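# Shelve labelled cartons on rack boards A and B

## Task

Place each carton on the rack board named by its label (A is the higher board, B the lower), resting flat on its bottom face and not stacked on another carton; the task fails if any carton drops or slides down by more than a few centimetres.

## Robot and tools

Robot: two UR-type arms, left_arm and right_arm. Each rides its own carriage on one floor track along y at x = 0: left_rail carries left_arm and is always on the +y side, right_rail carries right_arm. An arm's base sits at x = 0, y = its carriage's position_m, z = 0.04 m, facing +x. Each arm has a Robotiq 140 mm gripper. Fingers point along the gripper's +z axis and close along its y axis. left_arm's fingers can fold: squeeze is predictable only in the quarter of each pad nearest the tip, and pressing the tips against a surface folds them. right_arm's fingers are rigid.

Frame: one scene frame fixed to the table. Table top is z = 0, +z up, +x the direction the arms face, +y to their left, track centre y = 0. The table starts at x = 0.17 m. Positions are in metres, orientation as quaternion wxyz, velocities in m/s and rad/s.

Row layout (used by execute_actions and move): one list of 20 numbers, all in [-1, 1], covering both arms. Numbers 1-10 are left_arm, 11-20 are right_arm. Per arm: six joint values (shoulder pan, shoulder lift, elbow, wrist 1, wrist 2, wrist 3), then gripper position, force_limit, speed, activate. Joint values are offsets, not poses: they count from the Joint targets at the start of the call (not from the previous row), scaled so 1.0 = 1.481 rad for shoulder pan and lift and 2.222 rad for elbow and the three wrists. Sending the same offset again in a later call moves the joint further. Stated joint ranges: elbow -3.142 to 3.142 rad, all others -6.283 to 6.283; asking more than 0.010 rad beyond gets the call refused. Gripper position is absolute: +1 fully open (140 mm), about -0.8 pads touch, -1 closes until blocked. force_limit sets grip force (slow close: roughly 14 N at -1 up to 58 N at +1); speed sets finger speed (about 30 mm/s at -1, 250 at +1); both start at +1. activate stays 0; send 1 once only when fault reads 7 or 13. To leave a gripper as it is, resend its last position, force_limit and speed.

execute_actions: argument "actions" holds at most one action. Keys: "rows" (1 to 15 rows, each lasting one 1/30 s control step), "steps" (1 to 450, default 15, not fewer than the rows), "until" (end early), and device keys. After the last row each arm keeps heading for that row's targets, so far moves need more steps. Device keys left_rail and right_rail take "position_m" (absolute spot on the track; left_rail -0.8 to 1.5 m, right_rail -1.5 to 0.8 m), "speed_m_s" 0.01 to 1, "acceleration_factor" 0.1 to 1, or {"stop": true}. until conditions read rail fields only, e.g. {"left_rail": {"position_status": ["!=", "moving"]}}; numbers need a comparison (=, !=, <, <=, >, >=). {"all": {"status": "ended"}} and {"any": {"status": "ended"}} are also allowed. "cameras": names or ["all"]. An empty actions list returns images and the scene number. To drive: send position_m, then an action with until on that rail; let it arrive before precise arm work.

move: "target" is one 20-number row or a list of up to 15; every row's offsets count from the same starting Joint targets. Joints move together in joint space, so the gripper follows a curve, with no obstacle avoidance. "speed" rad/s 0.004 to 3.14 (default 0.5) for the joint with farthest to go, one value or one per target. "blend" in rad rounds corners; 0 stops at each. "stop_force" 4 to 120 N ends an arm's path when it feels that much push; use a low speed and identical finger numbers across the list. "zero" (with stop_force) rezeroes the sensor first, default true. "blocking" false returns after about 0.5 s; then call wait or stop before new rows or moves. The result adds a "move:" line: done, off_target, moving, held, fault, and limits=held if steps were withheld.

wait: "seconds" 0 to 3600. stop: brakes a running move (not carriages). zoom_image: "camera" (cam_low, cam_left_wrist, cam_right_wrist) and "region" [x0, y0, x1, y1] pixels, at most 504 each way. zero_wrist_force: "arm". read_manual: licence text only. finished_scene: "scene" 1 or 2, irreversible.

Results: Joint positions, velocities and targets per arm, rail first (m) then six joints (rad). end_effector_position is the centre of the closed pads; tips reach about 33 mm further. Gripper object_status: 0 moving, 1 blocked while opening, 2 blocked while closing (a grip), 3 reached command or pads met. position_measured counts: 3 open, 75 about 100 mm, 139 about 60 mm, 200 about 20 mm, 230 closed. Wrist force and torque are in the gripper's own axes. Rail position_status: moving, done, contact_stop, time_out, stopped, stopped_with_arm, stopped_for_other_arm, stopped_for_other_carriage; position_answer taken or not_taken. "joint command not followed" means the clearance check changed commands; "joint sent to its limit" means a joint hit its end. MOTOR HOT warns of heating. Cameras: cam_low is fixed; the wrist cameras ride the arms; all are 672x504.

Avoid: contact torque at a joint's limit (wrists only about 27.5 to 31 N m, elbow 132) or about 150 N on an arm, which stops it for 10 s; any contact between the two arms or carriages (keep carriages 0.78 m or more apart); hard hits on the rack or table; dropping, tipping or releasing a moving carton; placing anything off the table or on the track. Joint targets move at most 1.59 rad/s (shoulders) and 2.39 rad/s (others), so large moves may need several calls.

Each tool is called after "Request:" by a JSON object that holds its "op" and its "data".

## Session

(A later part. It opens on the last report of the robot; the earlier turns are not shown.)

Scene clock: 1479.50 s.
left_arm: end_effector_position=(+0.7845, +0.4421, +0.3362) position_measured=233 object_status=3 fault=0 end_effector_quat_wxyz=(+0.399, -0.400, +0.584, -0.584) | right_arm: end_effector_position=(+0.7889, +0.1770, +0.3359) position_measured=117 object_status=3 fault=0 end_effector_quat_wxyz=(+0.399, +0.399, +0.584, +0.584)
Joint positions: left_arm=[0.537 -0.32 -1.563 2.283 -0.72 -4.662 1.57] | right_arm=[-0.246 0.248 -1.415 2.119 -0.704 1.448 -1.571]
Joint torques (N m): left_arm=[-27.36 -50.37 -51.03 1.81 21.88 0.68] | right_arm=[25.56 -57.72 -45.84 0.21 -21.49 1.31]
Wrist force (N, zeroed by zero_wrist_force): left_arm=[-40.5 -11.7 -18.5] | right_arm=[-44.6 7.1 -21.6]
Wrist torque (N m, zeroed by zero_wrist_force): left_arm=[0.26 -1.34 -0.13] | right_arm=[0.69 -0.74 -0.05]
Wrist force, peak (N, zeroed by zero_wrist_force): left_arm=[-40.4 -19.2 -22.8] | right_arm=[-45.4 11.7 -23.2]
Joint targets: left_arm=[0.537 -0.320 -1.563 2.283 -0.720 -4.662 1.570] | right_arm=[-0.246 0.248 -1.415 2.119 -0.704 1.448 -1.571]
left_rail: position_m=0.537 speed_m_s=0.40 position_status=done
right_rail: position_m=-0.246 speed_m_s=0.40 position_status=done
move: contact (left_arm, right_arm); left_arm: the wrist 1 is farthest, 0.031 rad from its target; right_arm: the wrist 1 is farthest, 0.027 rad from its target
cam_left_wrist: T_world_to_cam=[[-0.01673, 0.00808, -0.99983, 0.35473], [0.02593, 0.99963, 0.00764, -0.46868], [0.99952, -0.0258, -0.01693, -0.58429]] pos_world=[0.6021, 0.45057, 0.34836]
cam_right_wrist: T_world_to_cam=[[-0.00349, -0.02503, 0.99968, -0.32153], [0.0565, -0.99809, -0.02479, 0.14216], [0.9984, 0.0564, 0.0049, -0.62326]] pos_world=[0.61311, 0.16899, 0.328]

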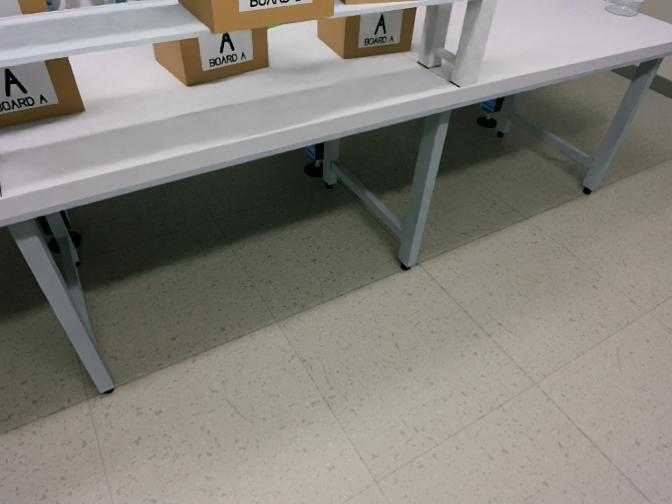

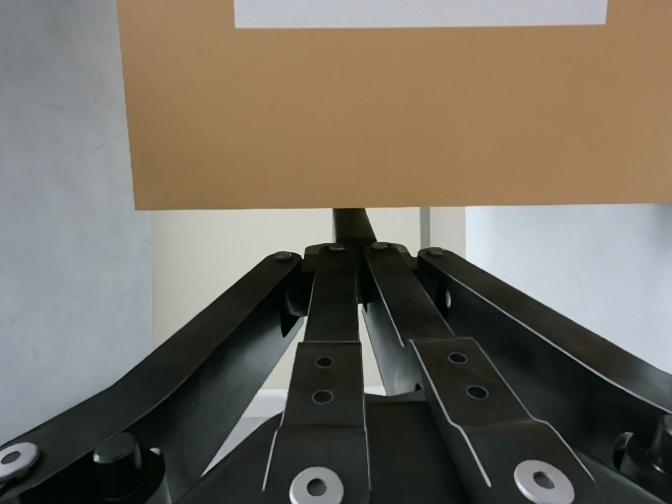

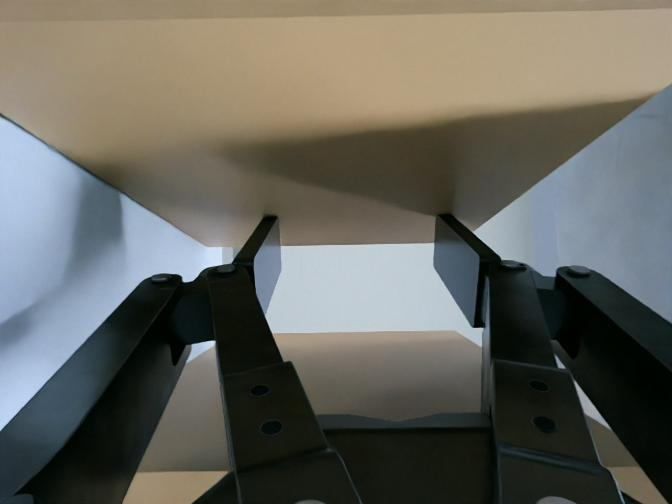

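Request:
{"op": "move", "data": {"target": [[0.0380,0.0028,-0.0015,-0.0004,0.0253,0,-1,0,0,0, -0.0098,-0.0042,0.0036,-0.0009,-0.0065,0,0.1,0,0,0],[-0.0196,-0.1379,0.0802,0.0117,-0.0131,0,-1,0,0,0, 0.0292,-0.1005,0.0750,-0.0080,0.0194,0,0.1,0,0,0],[-0.1122,-0.3022,0.1439,0.0575,-0.0748,0,-1,0,0,0, 0.0785,-0.1847,0.1268,-0.0036,0.0523,0,0.1,0,0,0]], "speed": [0.03,0.2,0.25], "cameras": ["cam_low","cam_left_wrist","cam_right_wrist"]}}

Scene clock: 1512.93 s.
left_arm: end_effector_position=(+0.5875, +0.4678, +0.3359) position_measured=233 object_status=3 fault=0 end_effector_quat_wxyz=(+0.399, -0.399, +0.584, -0.584) | right_arm: end_effector_position=(+0.5922, +0.1690, +0.3355) position_measured=117 object_status=3 fault=0 end_effector_quat_wxyz=(+0.399, +0.399, +0.584, +0.584)
Joint positions: left_arm=[0.537 -0.486 -2.01 2.603 -0.593 -4.828 1.57] | right_arm=[-0.246 0.365 -1.688 2.401 -0.712 1.564 -1.571]
Joint torques (N m): left_arm=[-14.86 -21.54 -33.36 -0.04 -2.7 0.76] | right_arm=[10.67 -43.51 -27.08 0.55 3.68 1.12]
Wrist force (N, zeroed by zero_wrist_force): left_arm=[-0.3 0.0 0.5] | right_arm=[-2.9 2.6 -0.6]
Wrist torque (N m, zeroed by zero_wrist_force): left_arm=[0.00 0.05 0.00] | right_arm=[0.58 0.70 -0.03]
Wrist force, peak (N, zeroed by zero_wrist_force): left_arm=[-40.8 -12.3 -18.8] | right_arm=[-45.1 7.2 -22.0]
Joint targets: left_arm=[0.537 -0.486 -2.010 2.603 -0.593 -4.828 1.570] | right_arm=[-0.246 0.365 -1.688 2.401 -0.712 1.564 -1.571]
left_rail: position_m=0.537 speed_m_s=0.40 position_status=done
right_rail: position_m=-0.246 speed_m_s=0.40 position_status=done
move: done
cam_left_wrist: T_world_to_cam=[[-0.01663, 0.00808, -0.99983, 0.35089], [0.02593, 0.99963, 0.00764, -0.48926], [0.99952, -0.0258, -0.01683, -0.38666]] pos_world=[0.405, 0.47627, 0.34806]
cam_right_wrist: T_world_to_cam=[[-0.0034, -0.02492, 0.99968, -0.32217], [0.0565, -0.9981, -0.02469, 0.14525], [0.9984, 0.0564, 0.0048, -0.42629]] pos_world=[0.41631, 0.16099, 0.32771]

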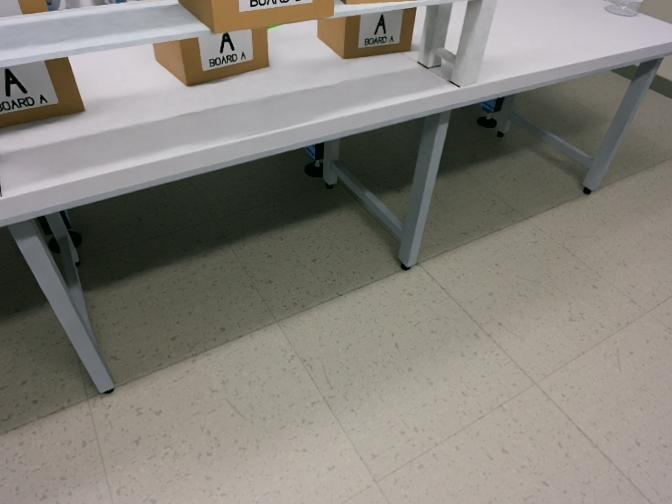

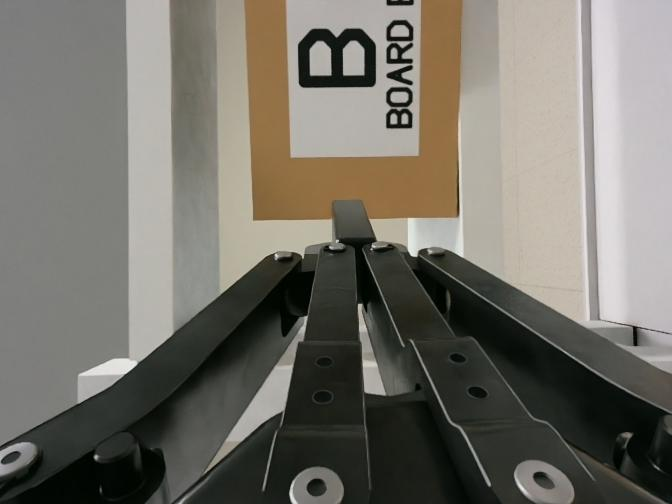

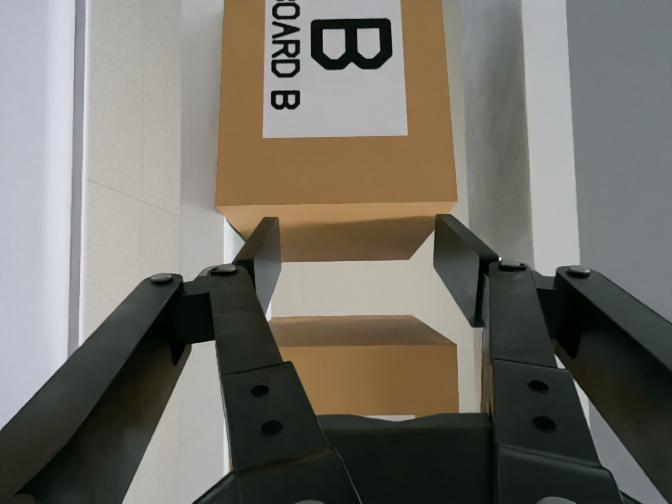

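Request:
{"op": "move", "data": {"target": [0,-0.1222,-0.1466,0.2280,0,0,-1,0,0,0, 0,-0.1402,-0.1230,0.2160,0,0,0.1,0,0,0], "speed": 0.5}}

Request:
{"op": "execute_actions", "data": {"actions": [{"right_rail":{"position_m":-1.181},"steps":300,"until":{"all":{"status":"ended"}}}]}}

Request:
{"op": "execute_actions", "data": {"actions": [{"left_rail":{"position_m":-0.397},"steps":300,"until":{"all":{"status":"ended"}}}]}}

Scene clock: 1549.70 s.
left_arm: end_effector_position=(+0.5873, +0.4678, +0.5500) position_measured=233 object_status=3 fault=0 end_effector_quat_wxyz=(+0.399, -0.399, +0.584, -0.584) end_effector_velocity=(+0.000, +0.000, +0.000) end_effector_angular_velocity=(+0.002, +0.002, +0.000) | right_arm: end_effector_position=(+0.5921, +0.1690, +0.5503) position_measured=117 object_status=3 fault=0 end_effector_quat_wxyz=(+0.399, +0.399, +0.584, +0.584)
Joint positions: left_arm=[0.537 -0.487 -2.191 2.278 -0.086 -4.828 1.57] | right_arm=[-0.246 0.365 -1.896 2.128 -0.232 1.564 -1.571]
Joint velocities: left_arm=[0 -0.001 0 -0.002 0.005 0 0.001] | right_arm=[within noise]
Joint torques (N m): left_arm=[-13.5 -16.22 -64.92 0.38 -2.4 0.85] | right_arm=[9.43 -29.92 -51.76 -0.14 3.41 0.87]
Wrist force (N, zeroed by zero_wrist_force): left_arm=[0.0 0.0 0.5] | right_arm=[-3.2 2.6 -0.8]
Wrist torque (N m, zeroed by zero_wrist_force): left_arm=[-0.01 0.00 0.00] | right_arm=[0.60 0.74 -0.02]
Wrist force, peak (N, zeroed by zero_wrist_force): left_arm=[-0.2 -2.4 0.0] | right_arm=[-3.2 5.1 -1.4]
Joint targets: left_arm=[0.537 -0.486 -2.191 2.277 -0.086 -4.828 1.570] | right_arm=[-0.246 0.365 -1.896 2.127 -0.232 1.564 -1.571]
left_rail: position_m=0.537 speed_m_s=0.40 position_status=done
right_rail: position_m=-0.246 speed_m_s=0.40 position_status=done
move: done

Scene clock: 1552.90 s.
left_arm: end_effector_position=(+0.5873, +0.4678, +0.5502) position_measured=233 object_status=3 fault=0 end_effector_quat_wxyz=(+0.399, -0.399, +0.584, -0.584) | right_arm: end_effector_position=(+0.5921, -0.7660, +0.5505) position_measured=117 object_status=3 fault=0 end_effector_quat_wxyz=(+0.399, +0.399, +0.584, +0.584)
Joint positions: left_arm=[0.537 -0.487 -2.191 2.277 -0.086 -4.828 1.57] | right_arm=[-1.181 0.365 -1.896 2.127 -0.232 1.564 -1.571]
Joint torques (N m): left_arm=[-9.36 -18.4 -63.24 0.29 -2.29 0.72] | right_arm=[3.89 -16.63 -41.85 -1.61 2.71 1.09]
Wrist force (N, zeroed by zero_wrist_force): left_arm=[0.0 0.1 0.4] | right_arm=[-3.3 2.5 -0.9]
Wrist torque (N m, zeroed by zero_wrist_force): left_arm=[0.02 0.00 0.00] | right_arm=[0.56 0.76 -0.02]
Wrist force, peak (N, zeroed by zero_wrist_force): left_arm=[0.0 -0.4 0.8] | right_arm=[-4.3 2.5 -1.7]
Joint targets: left_arm=[0.537 -0.486 -2.191 2.277 -0.086 -4.828 1.570] | right_arm=[-1.181 0.365 -1.896 2.127 -0.232 1.564 -1.571]
Tool commands: left_gripper/position=-1.0 left_gripper/force_limit=+0.0 left_gripper/speed=+0.0 left_gripper/activate=+0.0 right_gripper/position=+0.1 right_gripper/force_limit=+0.0 right_gripper/speed=+0.0 right_gripper/activate=+0.0
left_rail: position_m=0.537 speed_m_s=0.40 position_status=done
right_rail: position_m=-1.181 speed_m_s=0.40 position_status=done

Scene clock: 1556.10 s.
left_arm: end_effector_position=(+0.5873, -0.4661, +0.5502) position_measured=233 object_status=3 fault=0 end_effector_quat_wxyz=(+0.399, -0.399, +0.584, -0.584) | right_arm: end_effector_position=(+0.5921, -0.7660, +0.5504) position_measured=117 object_status=3 fault=0 end_effector_quat_wxyz=(+0.399, +0.399, +0.584, +0.584)
Joint positions: left_arm=[-0.397 -0.487 -2.191 2.277 -0.086 -4.828 1.57] | right_arm=[-1.181 0.365 -1.896 2.127 -0.232 1.564 -1.571]
Joint torques (N m): left_arm=[-7.25 16.27 -59 -2.59 1.23 0.43] | right_arm=[-3.13 -9.93 -36.53 -3.73 0.83 1.12]
Wrist force (N, zeroed by zero_wrist_force): left_arm=[0.0 -0.5 0.3] | right_arm=[-3.2 2.5 -0.9]
Wrist torque (N m, zeroed by zero_wrist_force): left_arm=[-0.12 0.00 0.00] | right_arm=[0.57 0.73 -0.02]
Wrist force, peak (N, zeroed by zero_wrist_force): left_arm=[-1.9 -0.1 -0.5] | right_arm=[-3.6 2.4 -0.6]
Joint targets: left_arm=[-0.397 -0.486 -2.191 2.277 -0.086 -4.828 1.570] | right_arm=[-1.181 0.365 -1.896 2.127 -0.232 1.564 -1.571]
Tool commands: left_gripper/position=-1.0 left_gripper/force_limit=+0.0 left_gripper/speed=+0.0 left_gripper/activate=+0.0 right_gripper/position=+0.1 right_gripper/force_limit=+0.0 right_gripper/speed=+0.0 right_gripper/activate=+0.0
left_rail: position_m=-0.397 speed_m_s=0.40 position_status=done
right_rail: position_m=-1.181 speed_m_s=0.40 position_status=done

Request:
{"op": "zero_wrist_force", "data": {"arm": "right_arm"}}

Request:
{"op": "move", "data": {"target": [[0.5064,0.0609,-0.0166,-0.0240,0.3377,0,-1,0,0,0, 0.1840,0.0325,-0.0142,-0.0070,0.1231,0,0.1,0,0,0],[0.5064,0.3236,0.1635,-0.3791,0.3377,0,-1,0,0,0, 0.1840,0.2743,0.1364,-0.3188,0.1231,0,0.1,0,0,0]], "speed": [0.6,0.35], "stop_force": 20, "cameras": ["cam_left_wrist","cam_right_wrist"]}}

Wrist force sensor zeroed.

Scene clock: 1571.87 s.
left_arm: end_effector_position=(+0.5192, -0.2857, +0.2496) position_measured=233 object_status=3 fault=0 end_effector_quat_wxyz=(+0.399, -0.399, +0.584, -0.584) | right_arm: end_effector_position=(+0.5243, -0.6878, +0.2495) position_measured=117 object_status=3 fault=0 end_effector_quat_wxyz=(+0.399, +0.399, +0.584, +0.583)
Joint positions: left_arm=[-0.397 0.264 -1.712 2.641 -0.928 -4.078 1.57] | right_arm=[-1.181 0.637 -1.49 2.431 -0.94 1.837 -1.571]
Joint torques (N m): left_arm=[13.12 2.36 -19.85 -5.95 2.52 0.53] | right_arm=[10.9 -27.28 -19.18 -7.62 3.28 1.12]
Wrist force (N, zeroed by zero_wrist_force): left_arm=[-0.1 -0.5 0.5] | right_arm=[-0.3 -0.1 -0.2]
Wrist torque (N m, zeroed by zero_wrist_force): left_arm=[-0.09 0.02 0.01] | right_arm=[-0.04 0.10 0.06]
Wrist force, peak (N, zeroed by zero_wrist_force): left_arm=[-1.6 0.2 0.7] | right_arm=[-0.3 -1.2 -0.3]
Joint targets: left_arm=[-0.397 0.264 -1.712 2.641 -0.928 -4.078 1.570] | right_arm=[-1.181 0.637 -1.490 2.431 -0.940 1.837 -1.571]
left_rail: position_m=-0.397 speed_m_s=0.40 position_status=done
right_rail: position_m=-1.181 speed_m_s=0.40 position_status=done
move: done
cam_left_wrist: T_world_to_cam=[[-0.01673, 0.00788, -0.99983, 0.26954], [0.02623, 0.99963, 0.00744, 0.26625], [0.99952, -0.0261, -0.01693, -0.33944]] pos_world=[0.3368, -0.27713, 0.26176]
cam_right_wrist: T_world_to_cam=[[-0.00353, -0.02473, 0.99969, -0.2576], [0.05561, -0.99815, -0.02449, -0.70779], [0.99845, 0.0555, 0.0049, -0.31044]] pos_world=[0.34841, -0.69562, 0.24171]

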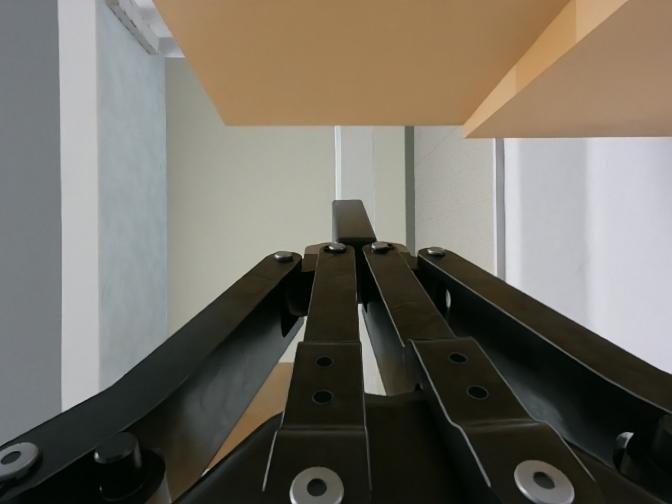

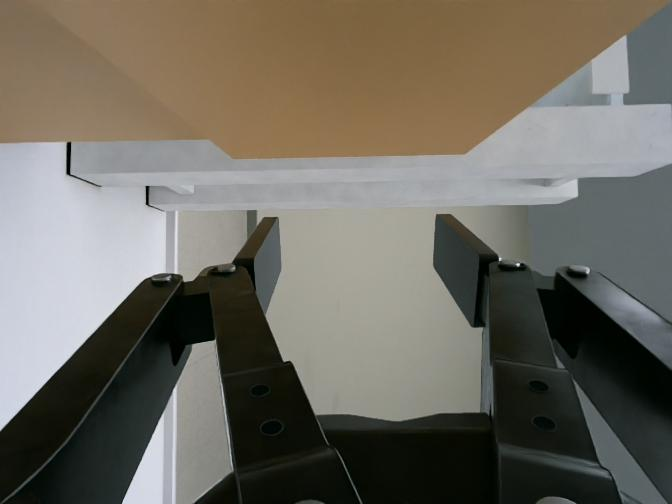

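Request:
{"op": "move", "data": {"target": [[0,0,0,0,0,0,-1,0,0,0, 0.0538,0.0222,-0.0176,0.0024,0.0359,0,0.1,0,0,0],[0,0,0,0,0,0,-1,0,0,0, 0.0999,0.0588,-0.0482,0.0086,0.0666,0,0.1,0,0,0],[0,0,0,0,0,0,-1,0,0,0, 0.1205,0.0766,-0.0639,0.0123,0.0803,0,0.1,0,0,0]], "speed": [0.05,0.03,0.03], "blend": 0.01, "stop_force": 5}}

Request:
{"op": "move", "data": {"target": [[-0.1405,-0.0878,0.0374,0.0206,-0.0937,0,-1,0,0,0, 0,0,0,0,0,0,0.1,0,0,0],[-0.2498,-0.1386,0.0544,0.0376,-0.1665,0,-1,0,0,0, 0,0,0,0,0,0,0.1,0,0,0]], "speed": [0.08,0.05], "blend": 0.01, "stop_force": 8, "cameras": ["cam_left_wrist","cam_right_wrist"]}}

Scene clock: 1607.07 s.
left_arm: end_effector_position=(+0.5192, -0.2857, +0.2496) position_measured=233 object_status=3 fault=0 end_effector_quat_wxyz=(+0.399, -0.399, +0.584, -0.584) | right_arm: end_effector_position=(+0.5121, -0.6339, +0.2501) position_measured=117 object_status=3 fault=0 end_effector_quat_wxyz=(+0.399, +0.399, +0.584, +0.584)
Joint positions: left_arm=[-0.397 0.264 -1.712 2.641 -0.928 -4.078 1.57] | right_arm=[-1.181 0.758 -1.425 2.351 -0.927 1.958 -1.571]
Joint torques (N m): left_arm=[12.28 -0.07 -21.01 -5.82 1.39 0.78] | right_arm=[-15.84 -57.63 -19.86 -6.15 -2.94 0.95]
Wrist force (N, zeroed by zero_wrist_force): left_arm=[0.1 -0.4 0.2] | right_arm=[-0.2 -0.4 0.2]
Wrist torque (N m, zeroed by zero_wrist_force): left_arm=[-0.08 -0.02 0.01] | right_arm=[-0.07 0.02 -0.01]
Wrist force, peak (N, zeroed by zero_wrist_force): left_arm=[-0.2 -0.8 0.3] | right_arm=[-6.1 -0.3 -2.2]
Joint targets: left_arm=[-0.397 0.264 -1.712 2.641 -0.928 -4.078 1.570] | right_arm=[-1.181 0.758 -1.425 2.351 -0.927 1.958 -1.571]
left_rail: position_m=-0.397 speed_m_s=0.40 position_status=done
right_rail: position_m=-1.181 speed_m_s=0.40 position_status=done
move: contact (right_arm); path passed 1 of 3 targets; right_arm: the elbow is farthest, 0.062 rad from its target

Scene clock: 1612.83 s.
left_arm: end_effector_position=(+0.5072, -0.3542, +0.2505) position_measured=233 object_status=3 fault=0 end_effector_quat_wxyz=(+0.399, -0.399, +0.583, -0.584) | right_arm: end_effector_position=(+0.5121, -0.6339, +0.2501) position_measured=117 object_status=3 fault=0 end_effector_quat_wxyz=(+0.399, +0.399, +0.584, +0.584)
Joint positions: left_arm=[-0.397 -0.042 -1.887 2.747 -0.86 -4.384 1.57] | right_arm=[-1.181 0.757 -1.425 2.351 -0.927 1.958 -1.571]
Joint torques (N m): left_arm=[8.75 15.45 -44.41 -5.42 4.89 0.55] | right_arm=[-5.39 -56.75 -27.91 -5.98 -2.83 0.78]
Wrist force (N, zeroed by zero_wrist_force): left_arm=[-4.5 -3.2 -2.4] | right_arm=[-4.3 1.1 -1.3]
Wrist torque (N m, zeroed by zero_wrist_force): left_arm=[0.02 -0.17 -0.03] | right_arm=[-0.08 -0.10 -0.05]
Wrist force, peak (N, zeroed by zero_wrist_force): left_arm=[-8.7 -0.5 -3.1] | right_arm=[-4.7 0.9 -2.3]
Joint targets: left_arm=[-0.397 -0.042 -1.887 2.747 -0.860 -4.384 1.570] | right_arm=[-1.181 0.758 -1.425 2.351 -0.927 1.958 -1.571]
left_rail: position_m=-0.397 speed_m_s=0.40 position_status=done
right_rail: position_m=-1.181 speed_m_s=0.40 position_status=done
move: contact (left_arm); path passed 1 of 2 targets; left_arm: the shoulder pan is farthest, 0.064 rad from its target
cam_left_wrist: T_world_to_cam=[[-0.01573, 0.00796, -0.99984, 0.27028], [0.02612, 0.99963, 0.00755, 0.33514], [0.99953, -0.026, -0.01593, -0.32936]] pos_world=[0.3247, -0.34573, 0.26246]
cam_right_wrist: T_world_to_cam=[[-0.00421, -0.02527, 0.99967, -0.25693], [0.05552, -0.99814, -0.02499, -0.65314], [0.99845, 0.0554, 0.0056, -0.30149]] pos_world=[0.3362, -0.64172, 0.24221]

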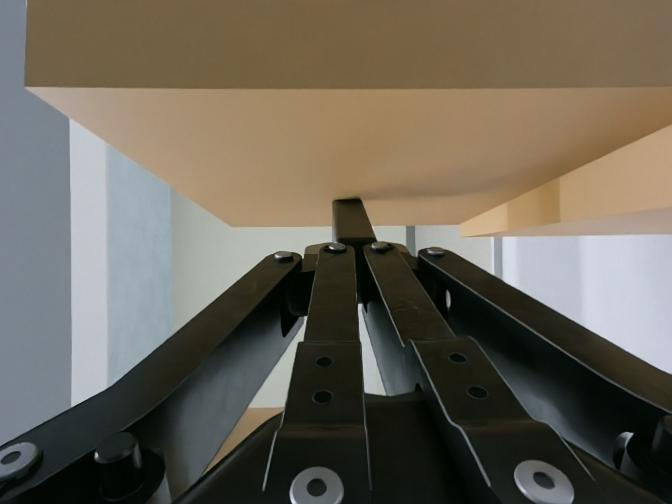

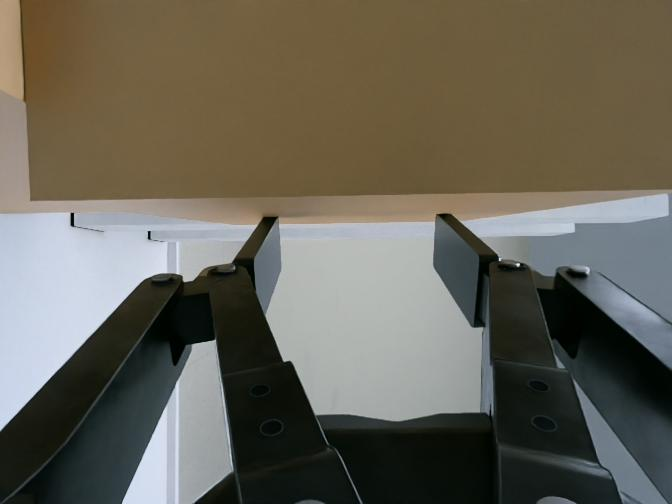

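Request:
{"op": "move", "data": {"target": [-0.0201,-0.0093,0.0031,0.0031,-0.0134,0,-1,0,0,0, 0,0,0,0,0,0,0.1,0,0,0], "speed": 0.015, "stop_force": 44, "zero": false}}

Scene clock: 1625.40 s.
left_arm: end_effector_position=(+0.5070, -0.3590, +0.2504) position_measured=233 object_status=3 fault=0 end_effector_quat_wxyz=(+0.399, -0.399, +0.583, -0.584) | right_arm: end_effector_position=(+0.5121, -0.6339, +0.2501) position_measured=117 object_status=3 fault=0 end_effector_quat_wxyz=(+0.399, +0.399, +0.584, +0.584)
Joint positions: left_arm=[-0.397 -0.069 -1.9 2.753 -0.854 -4.41 1.57] | right_arm=[-1.181 0.758 -1.425 2.351 -0.927 1.958 -1.571]
Joint torques (N m): left_arm=[-10.85 18.92 -45.37 -3.86 22.1 0.37] | right_arm=[12.79 -37.25 -35.93 -6.04 -9.57 1.1]
Wrist force (N, zeroed by zero_wrist_force): left_arm=[-40.1 -5.2 -15.8] | right_arm=[-34.0 6.4 -13.5]
Wrist torque (N m, zeroed by zero_wrist_force): left_arm=[0.06 -1.33 -0.05] | right_arm=[-0.10 -0.61 0.02]
Wrist force, peak (N, zeroed by zero_wrist_force): left_arm=[-42.6 -3.9 -17.2] | right_arm=[-34.8 6.3 -12.9]
Joint targets: left_arm=[-0.397 -0.069 -1.900 2.753 -0.854 -4.410 1.570] | right_arm=[-1.181 0.758 -1.425 2.351 -0.927 1.958 -1.571]
left_rail: position_m=-0.397 speed_m_s=0.40 position_status=done
right_rail: position_m=-1.181 speed_m_s=0.40 position_status=done
move: contact (left_arm)

Request:
{"op": "move", "data": {"target": [[-0.0033,-0.0014,0.0005,0.0005,-0.0022,0,-1,0,0,0, 0,0,0,0,0,0,0.1,0,0,0],[-0.0033,-0.0320,-0.0073,0.0291,-0.0022,0,-1,0,0,0, 0,-0.0183,-0.0042,0.0164,0,0,0.1,0,0,0]], "speed": [0.015,0.05], "cameras": ["cam_left_wrist","cam_right_wrist"]}}

Scene clock: 1696.40 s.
left_arm: end_effector_position=(+0.5071, -0.3599, +0.2647) position_measured=233 object_status=3 fault=0 end_effector_quat_wxyz=(+0.399, -0.399, +0.584, -0.584) | right_arm: end_effector_position=(+0.5120, -0.6339, +0.2651) position_measured=117 object_status=3 fault=0 end_effector_quat_wxyz=(+0.399, +0.399, +0.584, +0.584)
Joint positions: left_arm=[-0.397 -0.074 -1.947 2.737 -0.789 -4.415 1.57] | right_arm=[-1.181 0.758 -1.452 2.342 -0.89 1.958 -1.571]
Joint torques (N m): left_arm=[-32.34 -29.64 -58.93 -2.05 7.75 0.58] | right_arm=[14.36 -62.12 -58.5 -4.28 -17.84 0.89]
Wrist force (N, zeroed by zero_wrist_force): left_arm=[-40.8 9.5 -14.6] | right_arm=[-41.6 -10.6 -13.8]
Wrist torque (N m, zeroed by zero_wrist_force): left_arm=[-0.27 -1.37 0.12] | right_arm=[0.05 -0.69 -0.13]
Wrist force, peak (N, zeroed by zero_wrist_force): left_arm=[-47.8 -4.4 -17.8] | right_arm=[-43.2 -9.7 -14.6]
Joint targets: left_arm=[-0.397 -0.074 -1.947 2.737 -0.789 -4.415 1.570] | right_arm=[-1.181 0.758 -1.452 2.342 -0.890 1.958 -1.571]
left_rail: position_m=-0.397 speed_m_s=0.40 position_status=done
right_rail: position_m=-1.181 speed_m_s=0.40 position_status=done
move: done
cam_left_wrist: T_world_to_cam=[[-0.01683, 0.00798, -0.99983, 0.28508], [0.02613, 0.99963, 0.00754, 0.34073], [0.99952, -0.026, -0.01703, -0.32887]] pos_world=[0.3246, -0.35143, 0.27686]
cam_right_wrist: T_world_to_cam=[[-0.0042, -0.02527, 0.99967, -0.27192], [0.05562, -0.99814, -0.02499, -0.6528], [0.99844, 0.0555, 0.0056, -0.30151]] pos_world=[0.3362, -0.64172, 0.25721]

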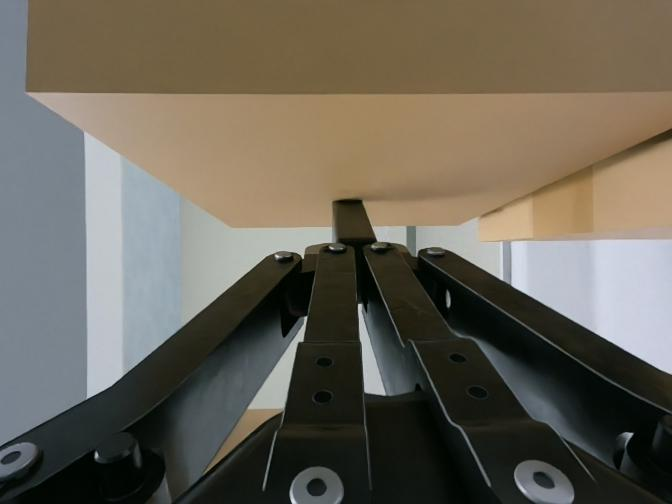

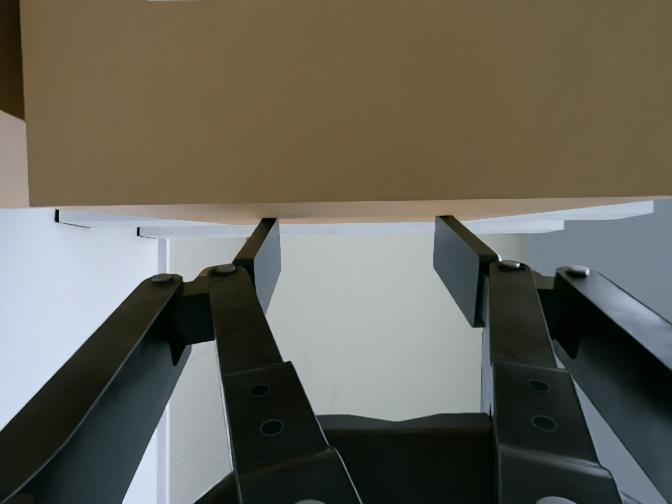

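Request:
{"op": "move", "data": {"target": [[0,-0.07815,-0.02639,0.07803,0,0,-1,0,0,0, 0,-0.05162,-0.01524,0.04965,0,0,0.1,0,0,0],[0,-0.13712,-0.05800,0.14895,0,0,-1,0,0,0, 0,-0.09988,-0.03517,0.10174,0,0,0.1,0,0,0],[0.09007,-0.05795,-0.07883,0.11701,0.06004,0,-1,0,0,0, 0.00735,-0.06118,-0.06074,0.10152,0.0049,0,0.1,0,0,0]], "speed": [0.1,0.1,0.07], "blend": 0.005}}

Scene clock: 1720.90 s.
left_arm: end_effector_position=(+0.5271, -0.3336, +0.3613) position_measured=233 object_status=3 fault=0 end_effector_quat_wxyz=(+0.399, -0.399, +0.583, -0.584) | right_arm: end_effector_position=(+0.5325, -0.6076, +0.3610) position_measured=117 object_status=3 fault=0 end_effector_quat_wxyz=(+0.399, +0.399, +0.584, +0.584)
Joint positions: left_arm=[-0.397 0.059 -2.033 2.561 -0.529 -4.282 1.57] | right_arm=[-1.181 0.768 -1.542 2.207 -0.665 1.968 -1.571]
Joint torques (N m): left_arm=[-12.65 12.52 -64.27 -10.52 23.39 0.43] | right_arm=[35.07 -34.03 -61.64 -15.41 -6.51 1.02]
Wrist force (N, zeroed by zero_wrist_force): left_arm=[-42.4 11.2 -15.4] | right_arm=[-43.3 -8.5 -14.6]
Wrist torque (N m, zeroed by zero_wrist_force): left_arm=[-0.30 -1.46 0.15] | right_arm=[0.05 -0.77 0.29]
Wrist force, peak (N, zeroed by zero_wrist_force): left_arm=[-49.4 11.0 -18.1] | right_arm=[-50.5 -7.5 -17.3]
Joint targets: left_arm=[-0.397 0.059 -2.033 2.561 -0.529 -4.282 1.570] | right_arm=[-1.181 0.768 -1.542 2.207 -0.665 1.969 -1.571]
left_rail: position_m=-0.397 speed_m_s=0.40 position_status=done
right_rail: position_m=-1.181 speed_m_s=0.40 position_status=done
move: done

Request:
{"op": "move", "data": {"target": [[0.06744,0.06638,-0.02187,-0.02238,0.04494,0,-1,0,0,0, 0.00675,0.03646,-0.02610,0.00179,0.0045,0,0.1,0,0,0],[0.12023,0.12405,-0.04460,-0.03809,0.08013,0,-1,0,0,0, 0.01268,0.07152,-0.05290,0.00523,0.00845,0,0.1,0,0,0],[0.16289,0.17546,-0.06811,-0.04884,0.10857,0,-1,0,0,0, 0.01789,0.10551,-0.08036,0.01003,0.01192,0,0.1,0,0,0],[0.19817,0.22226,-0.09230,-0.05585,0.13208,0,-1,0,0,0, 0.02253,0.13862,-0.10855,0.01616,0.01501,0,0.1,0,0,0],[0.22787,0.26539,-0.11714,-0.05976,0.15187,0,-1,0,0,0, 0.02669,0.17115,-0.13752,0.02344,0.01779,0,0.1,0,0,0]], "speed": 0.07, "blend": 0.005, "cameras": ["cam_left_wrist","cam_right_wrist"]}}

Scene clock: 1734.17 s.
left_arm: end_effector_position=(+0.6271, -0.2018, +0.3613) position_measured=233 object_status=3 fault=0 end_effector_quat_wxyz=(+0.399, -0.399, +0.583, -0.584) | right_arm: end_effector_position=(+0.6325, -0.4760, +0.3609) position_measured=117 object_status=3 fault=0 end_effector_quat_wxyz=(+0.399, +0.399, +0.584, +0.584)
Joint positions: left_arm=[-0.397 0.397 -1.64 2.301 -0.662 -3.945 1.57] | right_arm=[-1.181 0.808 -1.289 1.901 -0.613 2.008 -1.571]
Joint torques (N m): left_arm=[-18.76 -25.11 -54.46 -6.68 24.07 0.46] | right_arm=[41.34 -55.8 -61.09 -2.96 -6.61 0.97]
Wrist force (N, zeroed by zero_wrist_force): left_arm=[-43.1 13.1 -15.7] | right_arm=[-44.3 -6.8 -14.9]
Wrist torque (N m, zeroed by zero_wrist_force): left_arm=[-0.35 -1.49 0.19] | right_arm=[-0.20 -0.71 0.85]
Wrist force, peak (N, zeroed by zero_wrist_force): left_arm=[-48.0 11.7 -17.6] | right_arm=[-49.3 -7.7 -16.2]
Joint targets: left_arm=[-0.397 0.397 -1.640 2.301 -0.662 -3.945 1.570] | right_arm=[-1.181 0.808 -1.289 1.901 -0.613 2.008 -1.571]
left_rail: position_m=-0.397 speed_m_s=0.40 position_status=done
right_rail: position_m=-1.181 speed_m_s=0.40 position_status=done
move: done
cam_left_wrist: T_world_to_cam=[[-0.01592, 0.00816, -0.99984, 0.38186], [0.02593, 0.99963, 0.00775, 0.17884], [0.99954, -0.0258, -0.01613, -0.44336]] pos_world=[0.4446, -0.19333, 0.37326]
cam_right_wrist: T_world_to_cam=[[-0.0042, -0.02527, 0.99967, -0.3631], [0.05562, -0.99814, -0.02499, -0.49949], [0.99844, 0.0555, 0.0056, -0.43102]] pos_world=[0.4566, -0.48382, 0.35291]

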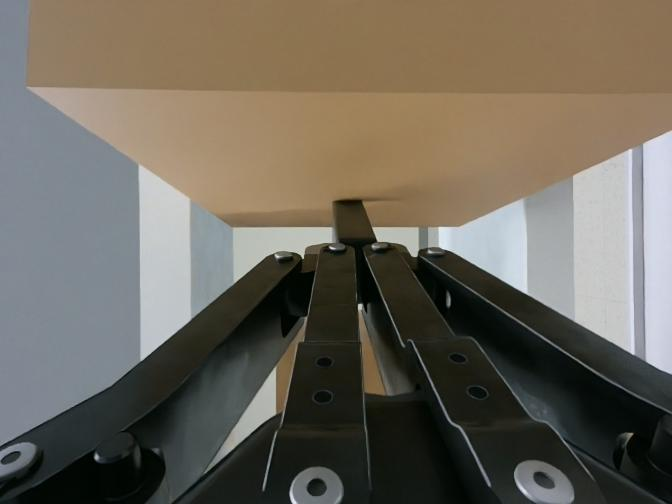

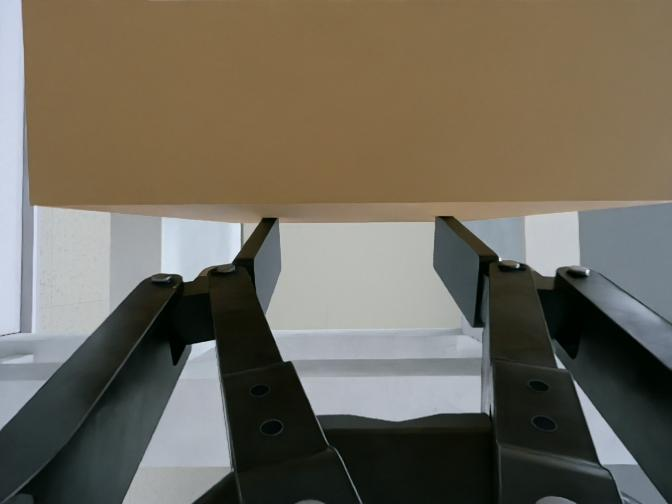

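Request:
{"op": "move", "data": {"target": [[-0.02321,0.05043,-0.03192,-0.00124,-0.01547,0,-1,0,0,0, -0.03414,0.03005,-0.02775,0.00817,-0.02275,0,0.1,0,0,0],[-0.04188,0.09998,-0.06658,0.0004,-0.02792,0,-1,0,0,0, -0.06502,0.06251,-0.05895,0.01773,-0.04334,0,0.1,0,0,0],[-0.06323,0.14523,-0.10130,0.00495,-0.04214,0,-1,0,0,0, -0.09630,0.09319,-0.08940,0.02773,-0.06419,0,0.1,0,0,0]], "speed": 0.06, "blend": 0.005, "cameras": ["cam_left_wrist","cam_right_wrist"]}}

Scene clock: 1757.33 s.
left_arm: end_effector_position=(+0.7841, -0.1919, +0.3605) position_measured=233 object_status=3 fault=0 end_effector_quat_wxyz=(+0.399, -0.400, +0.584, -0.584) | right_arm: end_effector_position=(+0.7892, -0.4660, +0.3604) position_measured=117 object_status=3 fault=0 end_effector_quat_wxyz=(+0.399, +0.399, +0.584, +0.583)
Joint positions: left_arm=[-0.397 0.303 -1.425 2.076 -0.651 -4.038 1.57] | right_arm=[-1.181 0.665 -1.151 1.703 -0.551 1.865 -1.571]
Joint torques (N m): left_arm=[-49.41 -50.21 -58.04 -0.24 7.57 0.53] | right_arm=[16.55 -76.14 -59.72 -2.83 -21.47 0.94]
Wrist force (N, zeroed by zero_wrist_force): left_arm=[-39.8 12.7 -14.5] | right_arm=[-40.9 -6.9 -13.7]
Wrist torque (N m, zeroed by zero_wrist_force): left_arm=[-0.37 -1.29 0.19] | right_arm=[-0.18 -0.63 0.72]
Wrist force, peak (N, zeroed by zero_wrist_force): left_arm=[-43.3 12.9 -16.1] | right_arm=[-44.6 -5.9 -15.1]
Joint targets: left_arm=[-0.397 0.303 -1.425 2.076 -0.651 -4.038 1.570] | right_arm=[-1.181 0.665 -1.151 1.703 -0.551 1.865 -1.571]
left_rail: position_m=-0.397 speed_m_s=0.40 position_status=done
right_rail: position_m=-1.181 speed_m_s=0.40 position_status=done
move: done
cam_left_wrist: T_world_to_cam=[[-0.01683, 0.00778, -0.99983, 0.38415], [0.02603, 0.99963, 0.00734, 0.16487], [0.99952, -0.0259, -0.01703, -0.59981]] pos_world=[0.6017, -0.18333, 0.37266]
cam_right_wrist: T_world_to_cam=[[-0.00344, -0.02462, 0.99969, -0.36205], [0.0555, -0.99816, -0.02439, -0.49839], [0.99845, 0.0554, 0.0048, -0.5879]] pos_world=[0.61341, -0.47382, 0.35261]

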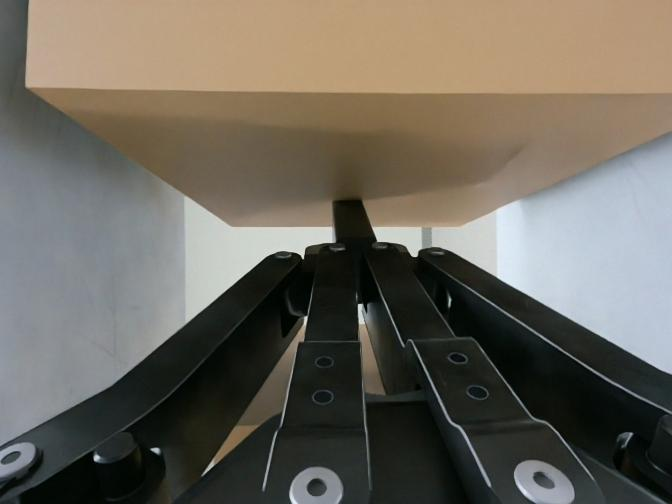

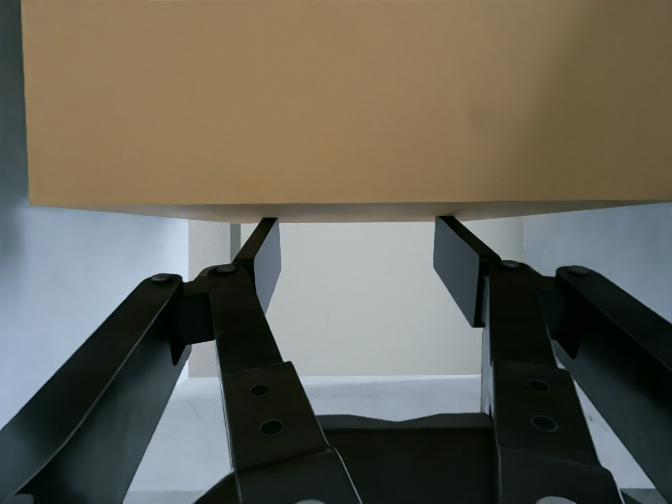

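Request:
{"op": "move", "data": {"target": [0,0.03064,0.01335,-0.03378,0,0,-1,0,0,0, 0,0.02325,0.01190,-0.02739,0,0,0.1,0,0,0], "speed": 0.025, "stop_force": 10, "cameras": ["cam_low","cam_left_wrist","cam_right_wrist"]}}

Scene clock: 1769.33 s.
left_arm: end_effector_position=(+0.7846, -0.1917, +0.3301) position_measured=233 object_status=3 fault=0 end_effector_quat_wxyz=(+0.399, -0.399, +0.584, -0.584) | right_arm: end_effector_position=(+0.7895, -0.4659, +0.3301) position_measured=117 object_status=3 fault=0 end_effector_quat_wxyz=(+0.399, +0.399, +0.584, +0.583)
Joint positions: left_arm=[-0.397 0.303 -1.388 2.1 -0.711 -4.038 1.57] | right_arm=[-1.181 0.665 -1.123 1.724 -0.6 1.865 -1.571]
Joint torques (N m): left_arm=[-48.32 -87.74 -49.15 0.4 10.02 0] | right_arm=[21.44 -89.41 -52.79 -1.04 -20.3 0.82]
Wrist force (N, zeroed by zero_wrist_force): left_arm=[-39.3 5.3 -12.8] | right_arm=[-40.8 2.9 -11.9]
Wrist torque (N m, zeroed by zero_wrist_force): left_arm=[-0.20 -1.32 0.10] | right_arm=[0.20 -0.74 0.79]
Wrist force, peak (N, zeroed by zero_wrist_force): left_arm=[-42.0 -0.8 -15.4] | right_arm=[-41.3 -6.8 -13.9]
Joint targets: left_arm=[-0.397 0.303 -1.388 2.100 -0.711 -4.038 1.570] | right_arm=[-1.181 0.665 -1.123 1.724 -0.600 1.865 -1.571]
left_rail: position_m=-0.397 speed_m_s=0.40 position_status=done
right_rail: position_m=-1.181 speed_m_s=0.40 position_status=done
move: contact (left_arm, right_arm); left_arm: the wrist 1 is farthest, 0.015 rad from its target; right_arm: the wrist 1 is farthest, 0.012 rad from its target
cam_left_wrist: T_world_to_cam=[[-0.01663, 0.00788, -0.99983, 0.35356], [0.02593, 0.99964, 0.00744, 0.165], [0.99952, -0.0258, -0.01683, -0.60089]] pos_world=[0.6022, -0.18323, 0.34216]
cam_right_wrist: T_world_to_cam=[[-0.00363, -0.02483, 0.99969, -0.33174], [0.05551, -0.99816, -0.02459, -0.49898], [0.99845, 0.0554, 0.005, -0.58802]] pos_world=[0.6136, -0.47372, 0.32231]

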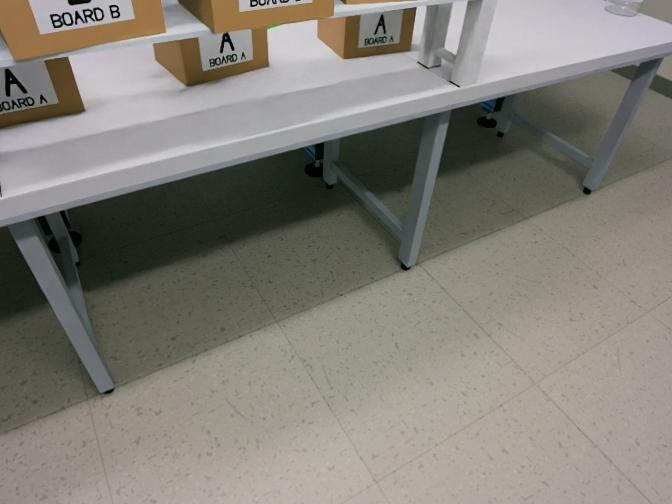

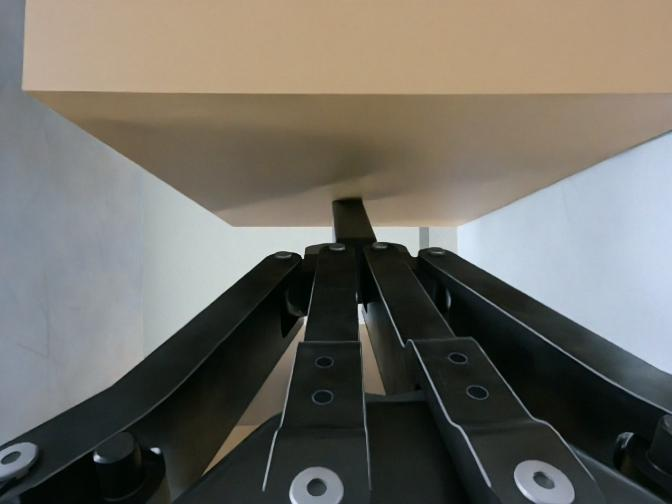

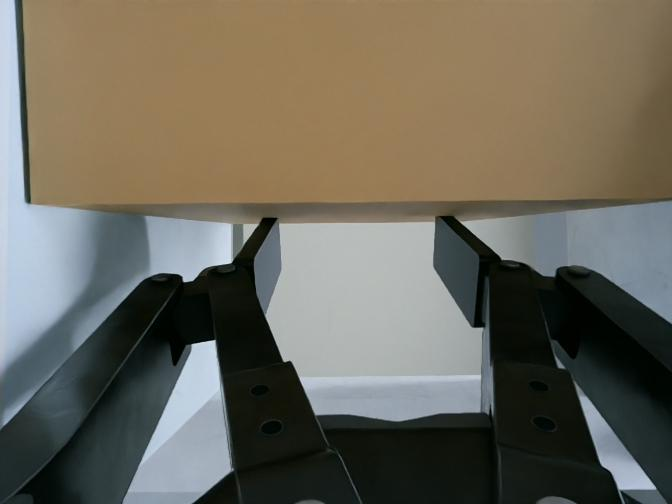

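Request:
{"op": "move", "data": {"target": [[0.0177,0.0084,-0.0073,0.0013,0.0118,0,-1,0,0,0, -0.0071,-0.0076,0.0077,-0.0031,-0.0047,0,0.1,0,0,0],[0.0630,-0.0701,0.0552,-0.0089,0.0420,0,-1,0,0,0, 0.0532,-0.0614,0.0619,-0.0214,0.0355,0,0.1,0,0,0],[0.1217,-0.1416,0.1046,-0.0107,0.0811,0,-1,0,0,0, 0.1202,-0.1038,0.1024,-0.0337,0.0801,0,0.1,0,0,0]], "speed": [0.03,0.15,0.25], "cameras": ["cam_low","cam_left_wrist","cam_right_wrist"]}}

Request:
{"op": "zoom_image", "data": {"camera": "cam_low", "region": [0, 0, 250, 90]}}

Scene clock: 1796.53 s.
left_arm: end_effector_position=(+0.5976, -0.1767, +0.3306) position_measured=233 object_status=3 fault=0 end_effector_quat_wxyz=(+0.399, -0.399, +0.583, -0.584) | right_arm: end_effector_position=(+0.6025, -0.4758, +0.3307) position_measured=117 object_status=3 fault=0 end_effector_quat_wxyz=(+0.399, +0.399, +0.583, +0.584)
Joint positions: left_arm=[-0.397 0.483 -1.598 2.332 -0.735 -3.858 1.57] | right_arm=[-1.181 0.843 -1.277 1.951 -0.675 2.043 -1.571]
Joint torques (N m): left_arm=[12.77 -54.72 -27.46 -5.28 2.37 0.34] | right_arm=[9.4 -80.13 -27.64 -6.91 3.51 1.13]
Wrist force (N, zeroed by zero_wrist_force): left_arm=[0.3 -0.1 0.4] | right_arm=[-4.5 -2.6 1.7]
Wrist torque (N m, zeroed by zero_wrist_force): left_arm=[-0.04 -0.07 0.00] | right_arm=[-0.54 1.04 0.05]
Wrist force, peak (N, zeroed by zero_wrist_force): left_arm=[-39.6 5.3 -12.9] | right_arm=[-41.2 3.5 -12.2]
Joint targets: left_arm=[-0.397 0.484 -1.598 2.332 -0.735 -3.858 1.570] | right_arm=[-1.181 0.843 -1.277 1.951 -0.675 2.043 -1.571]
left_rail: position_m=-0.397 speed_m_s=0.40 position_status=done
right_rail: position_m=-1.181 speed_m_s=0.40 position_status=done
move: done
cam_left_wrist: T_world_to_cam=[[-0.01562, 0.00836, -0.99984, 0.3503], [0.02593, 0.99963, 0.00795, 0.15468], [0.99954, -0.0258, -0.01583, -0.41383]] pos_world=[0.4151, -0.16823, 0.34246]
cam_right_wrist: T_world_to_cam=[[-0.00438, -0.02558, 0.99966, -0.3331], [0.05562, -0.99813, -0.0253, -0.49828], [0.99844, 0.05549, 0.0058, -0.40097]] pos_world=[0.4266, -0.48362, 0.32271]

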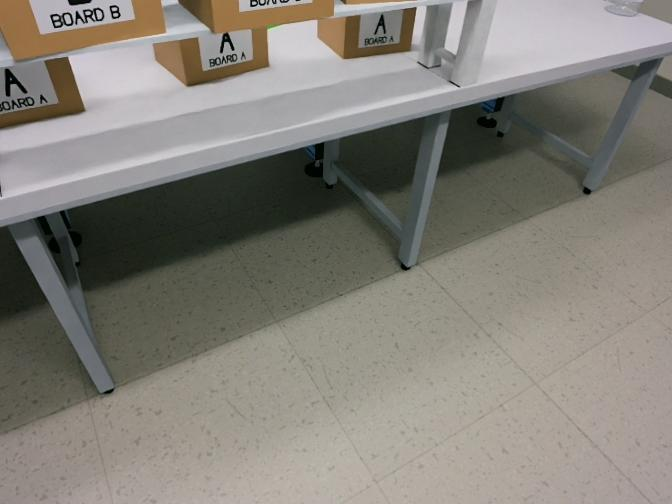

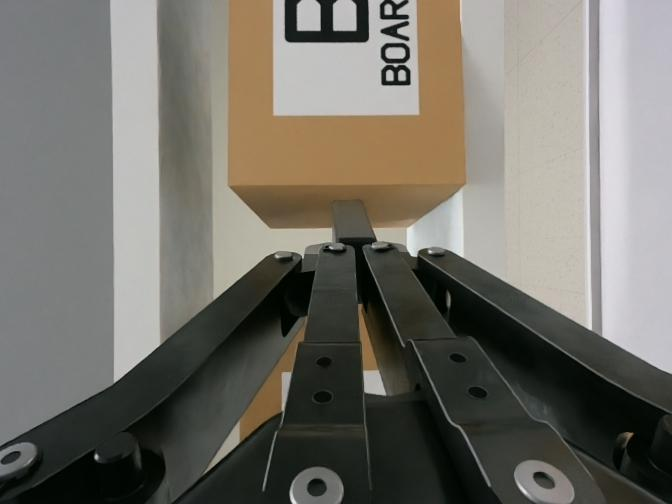

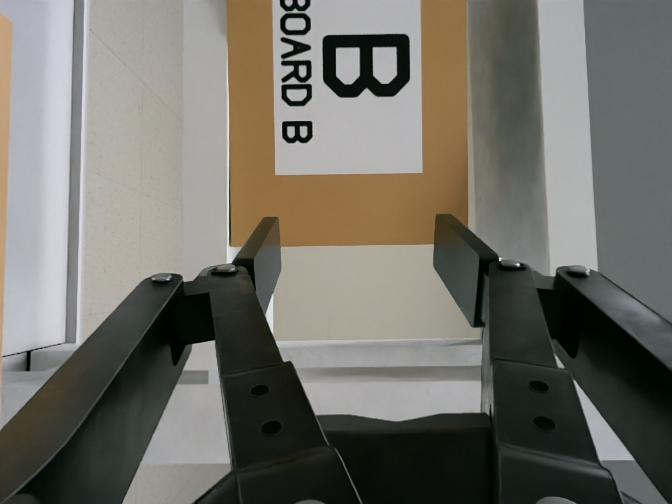

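Scaled by 2.016.

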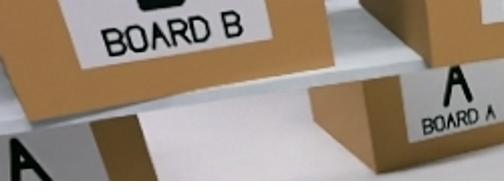

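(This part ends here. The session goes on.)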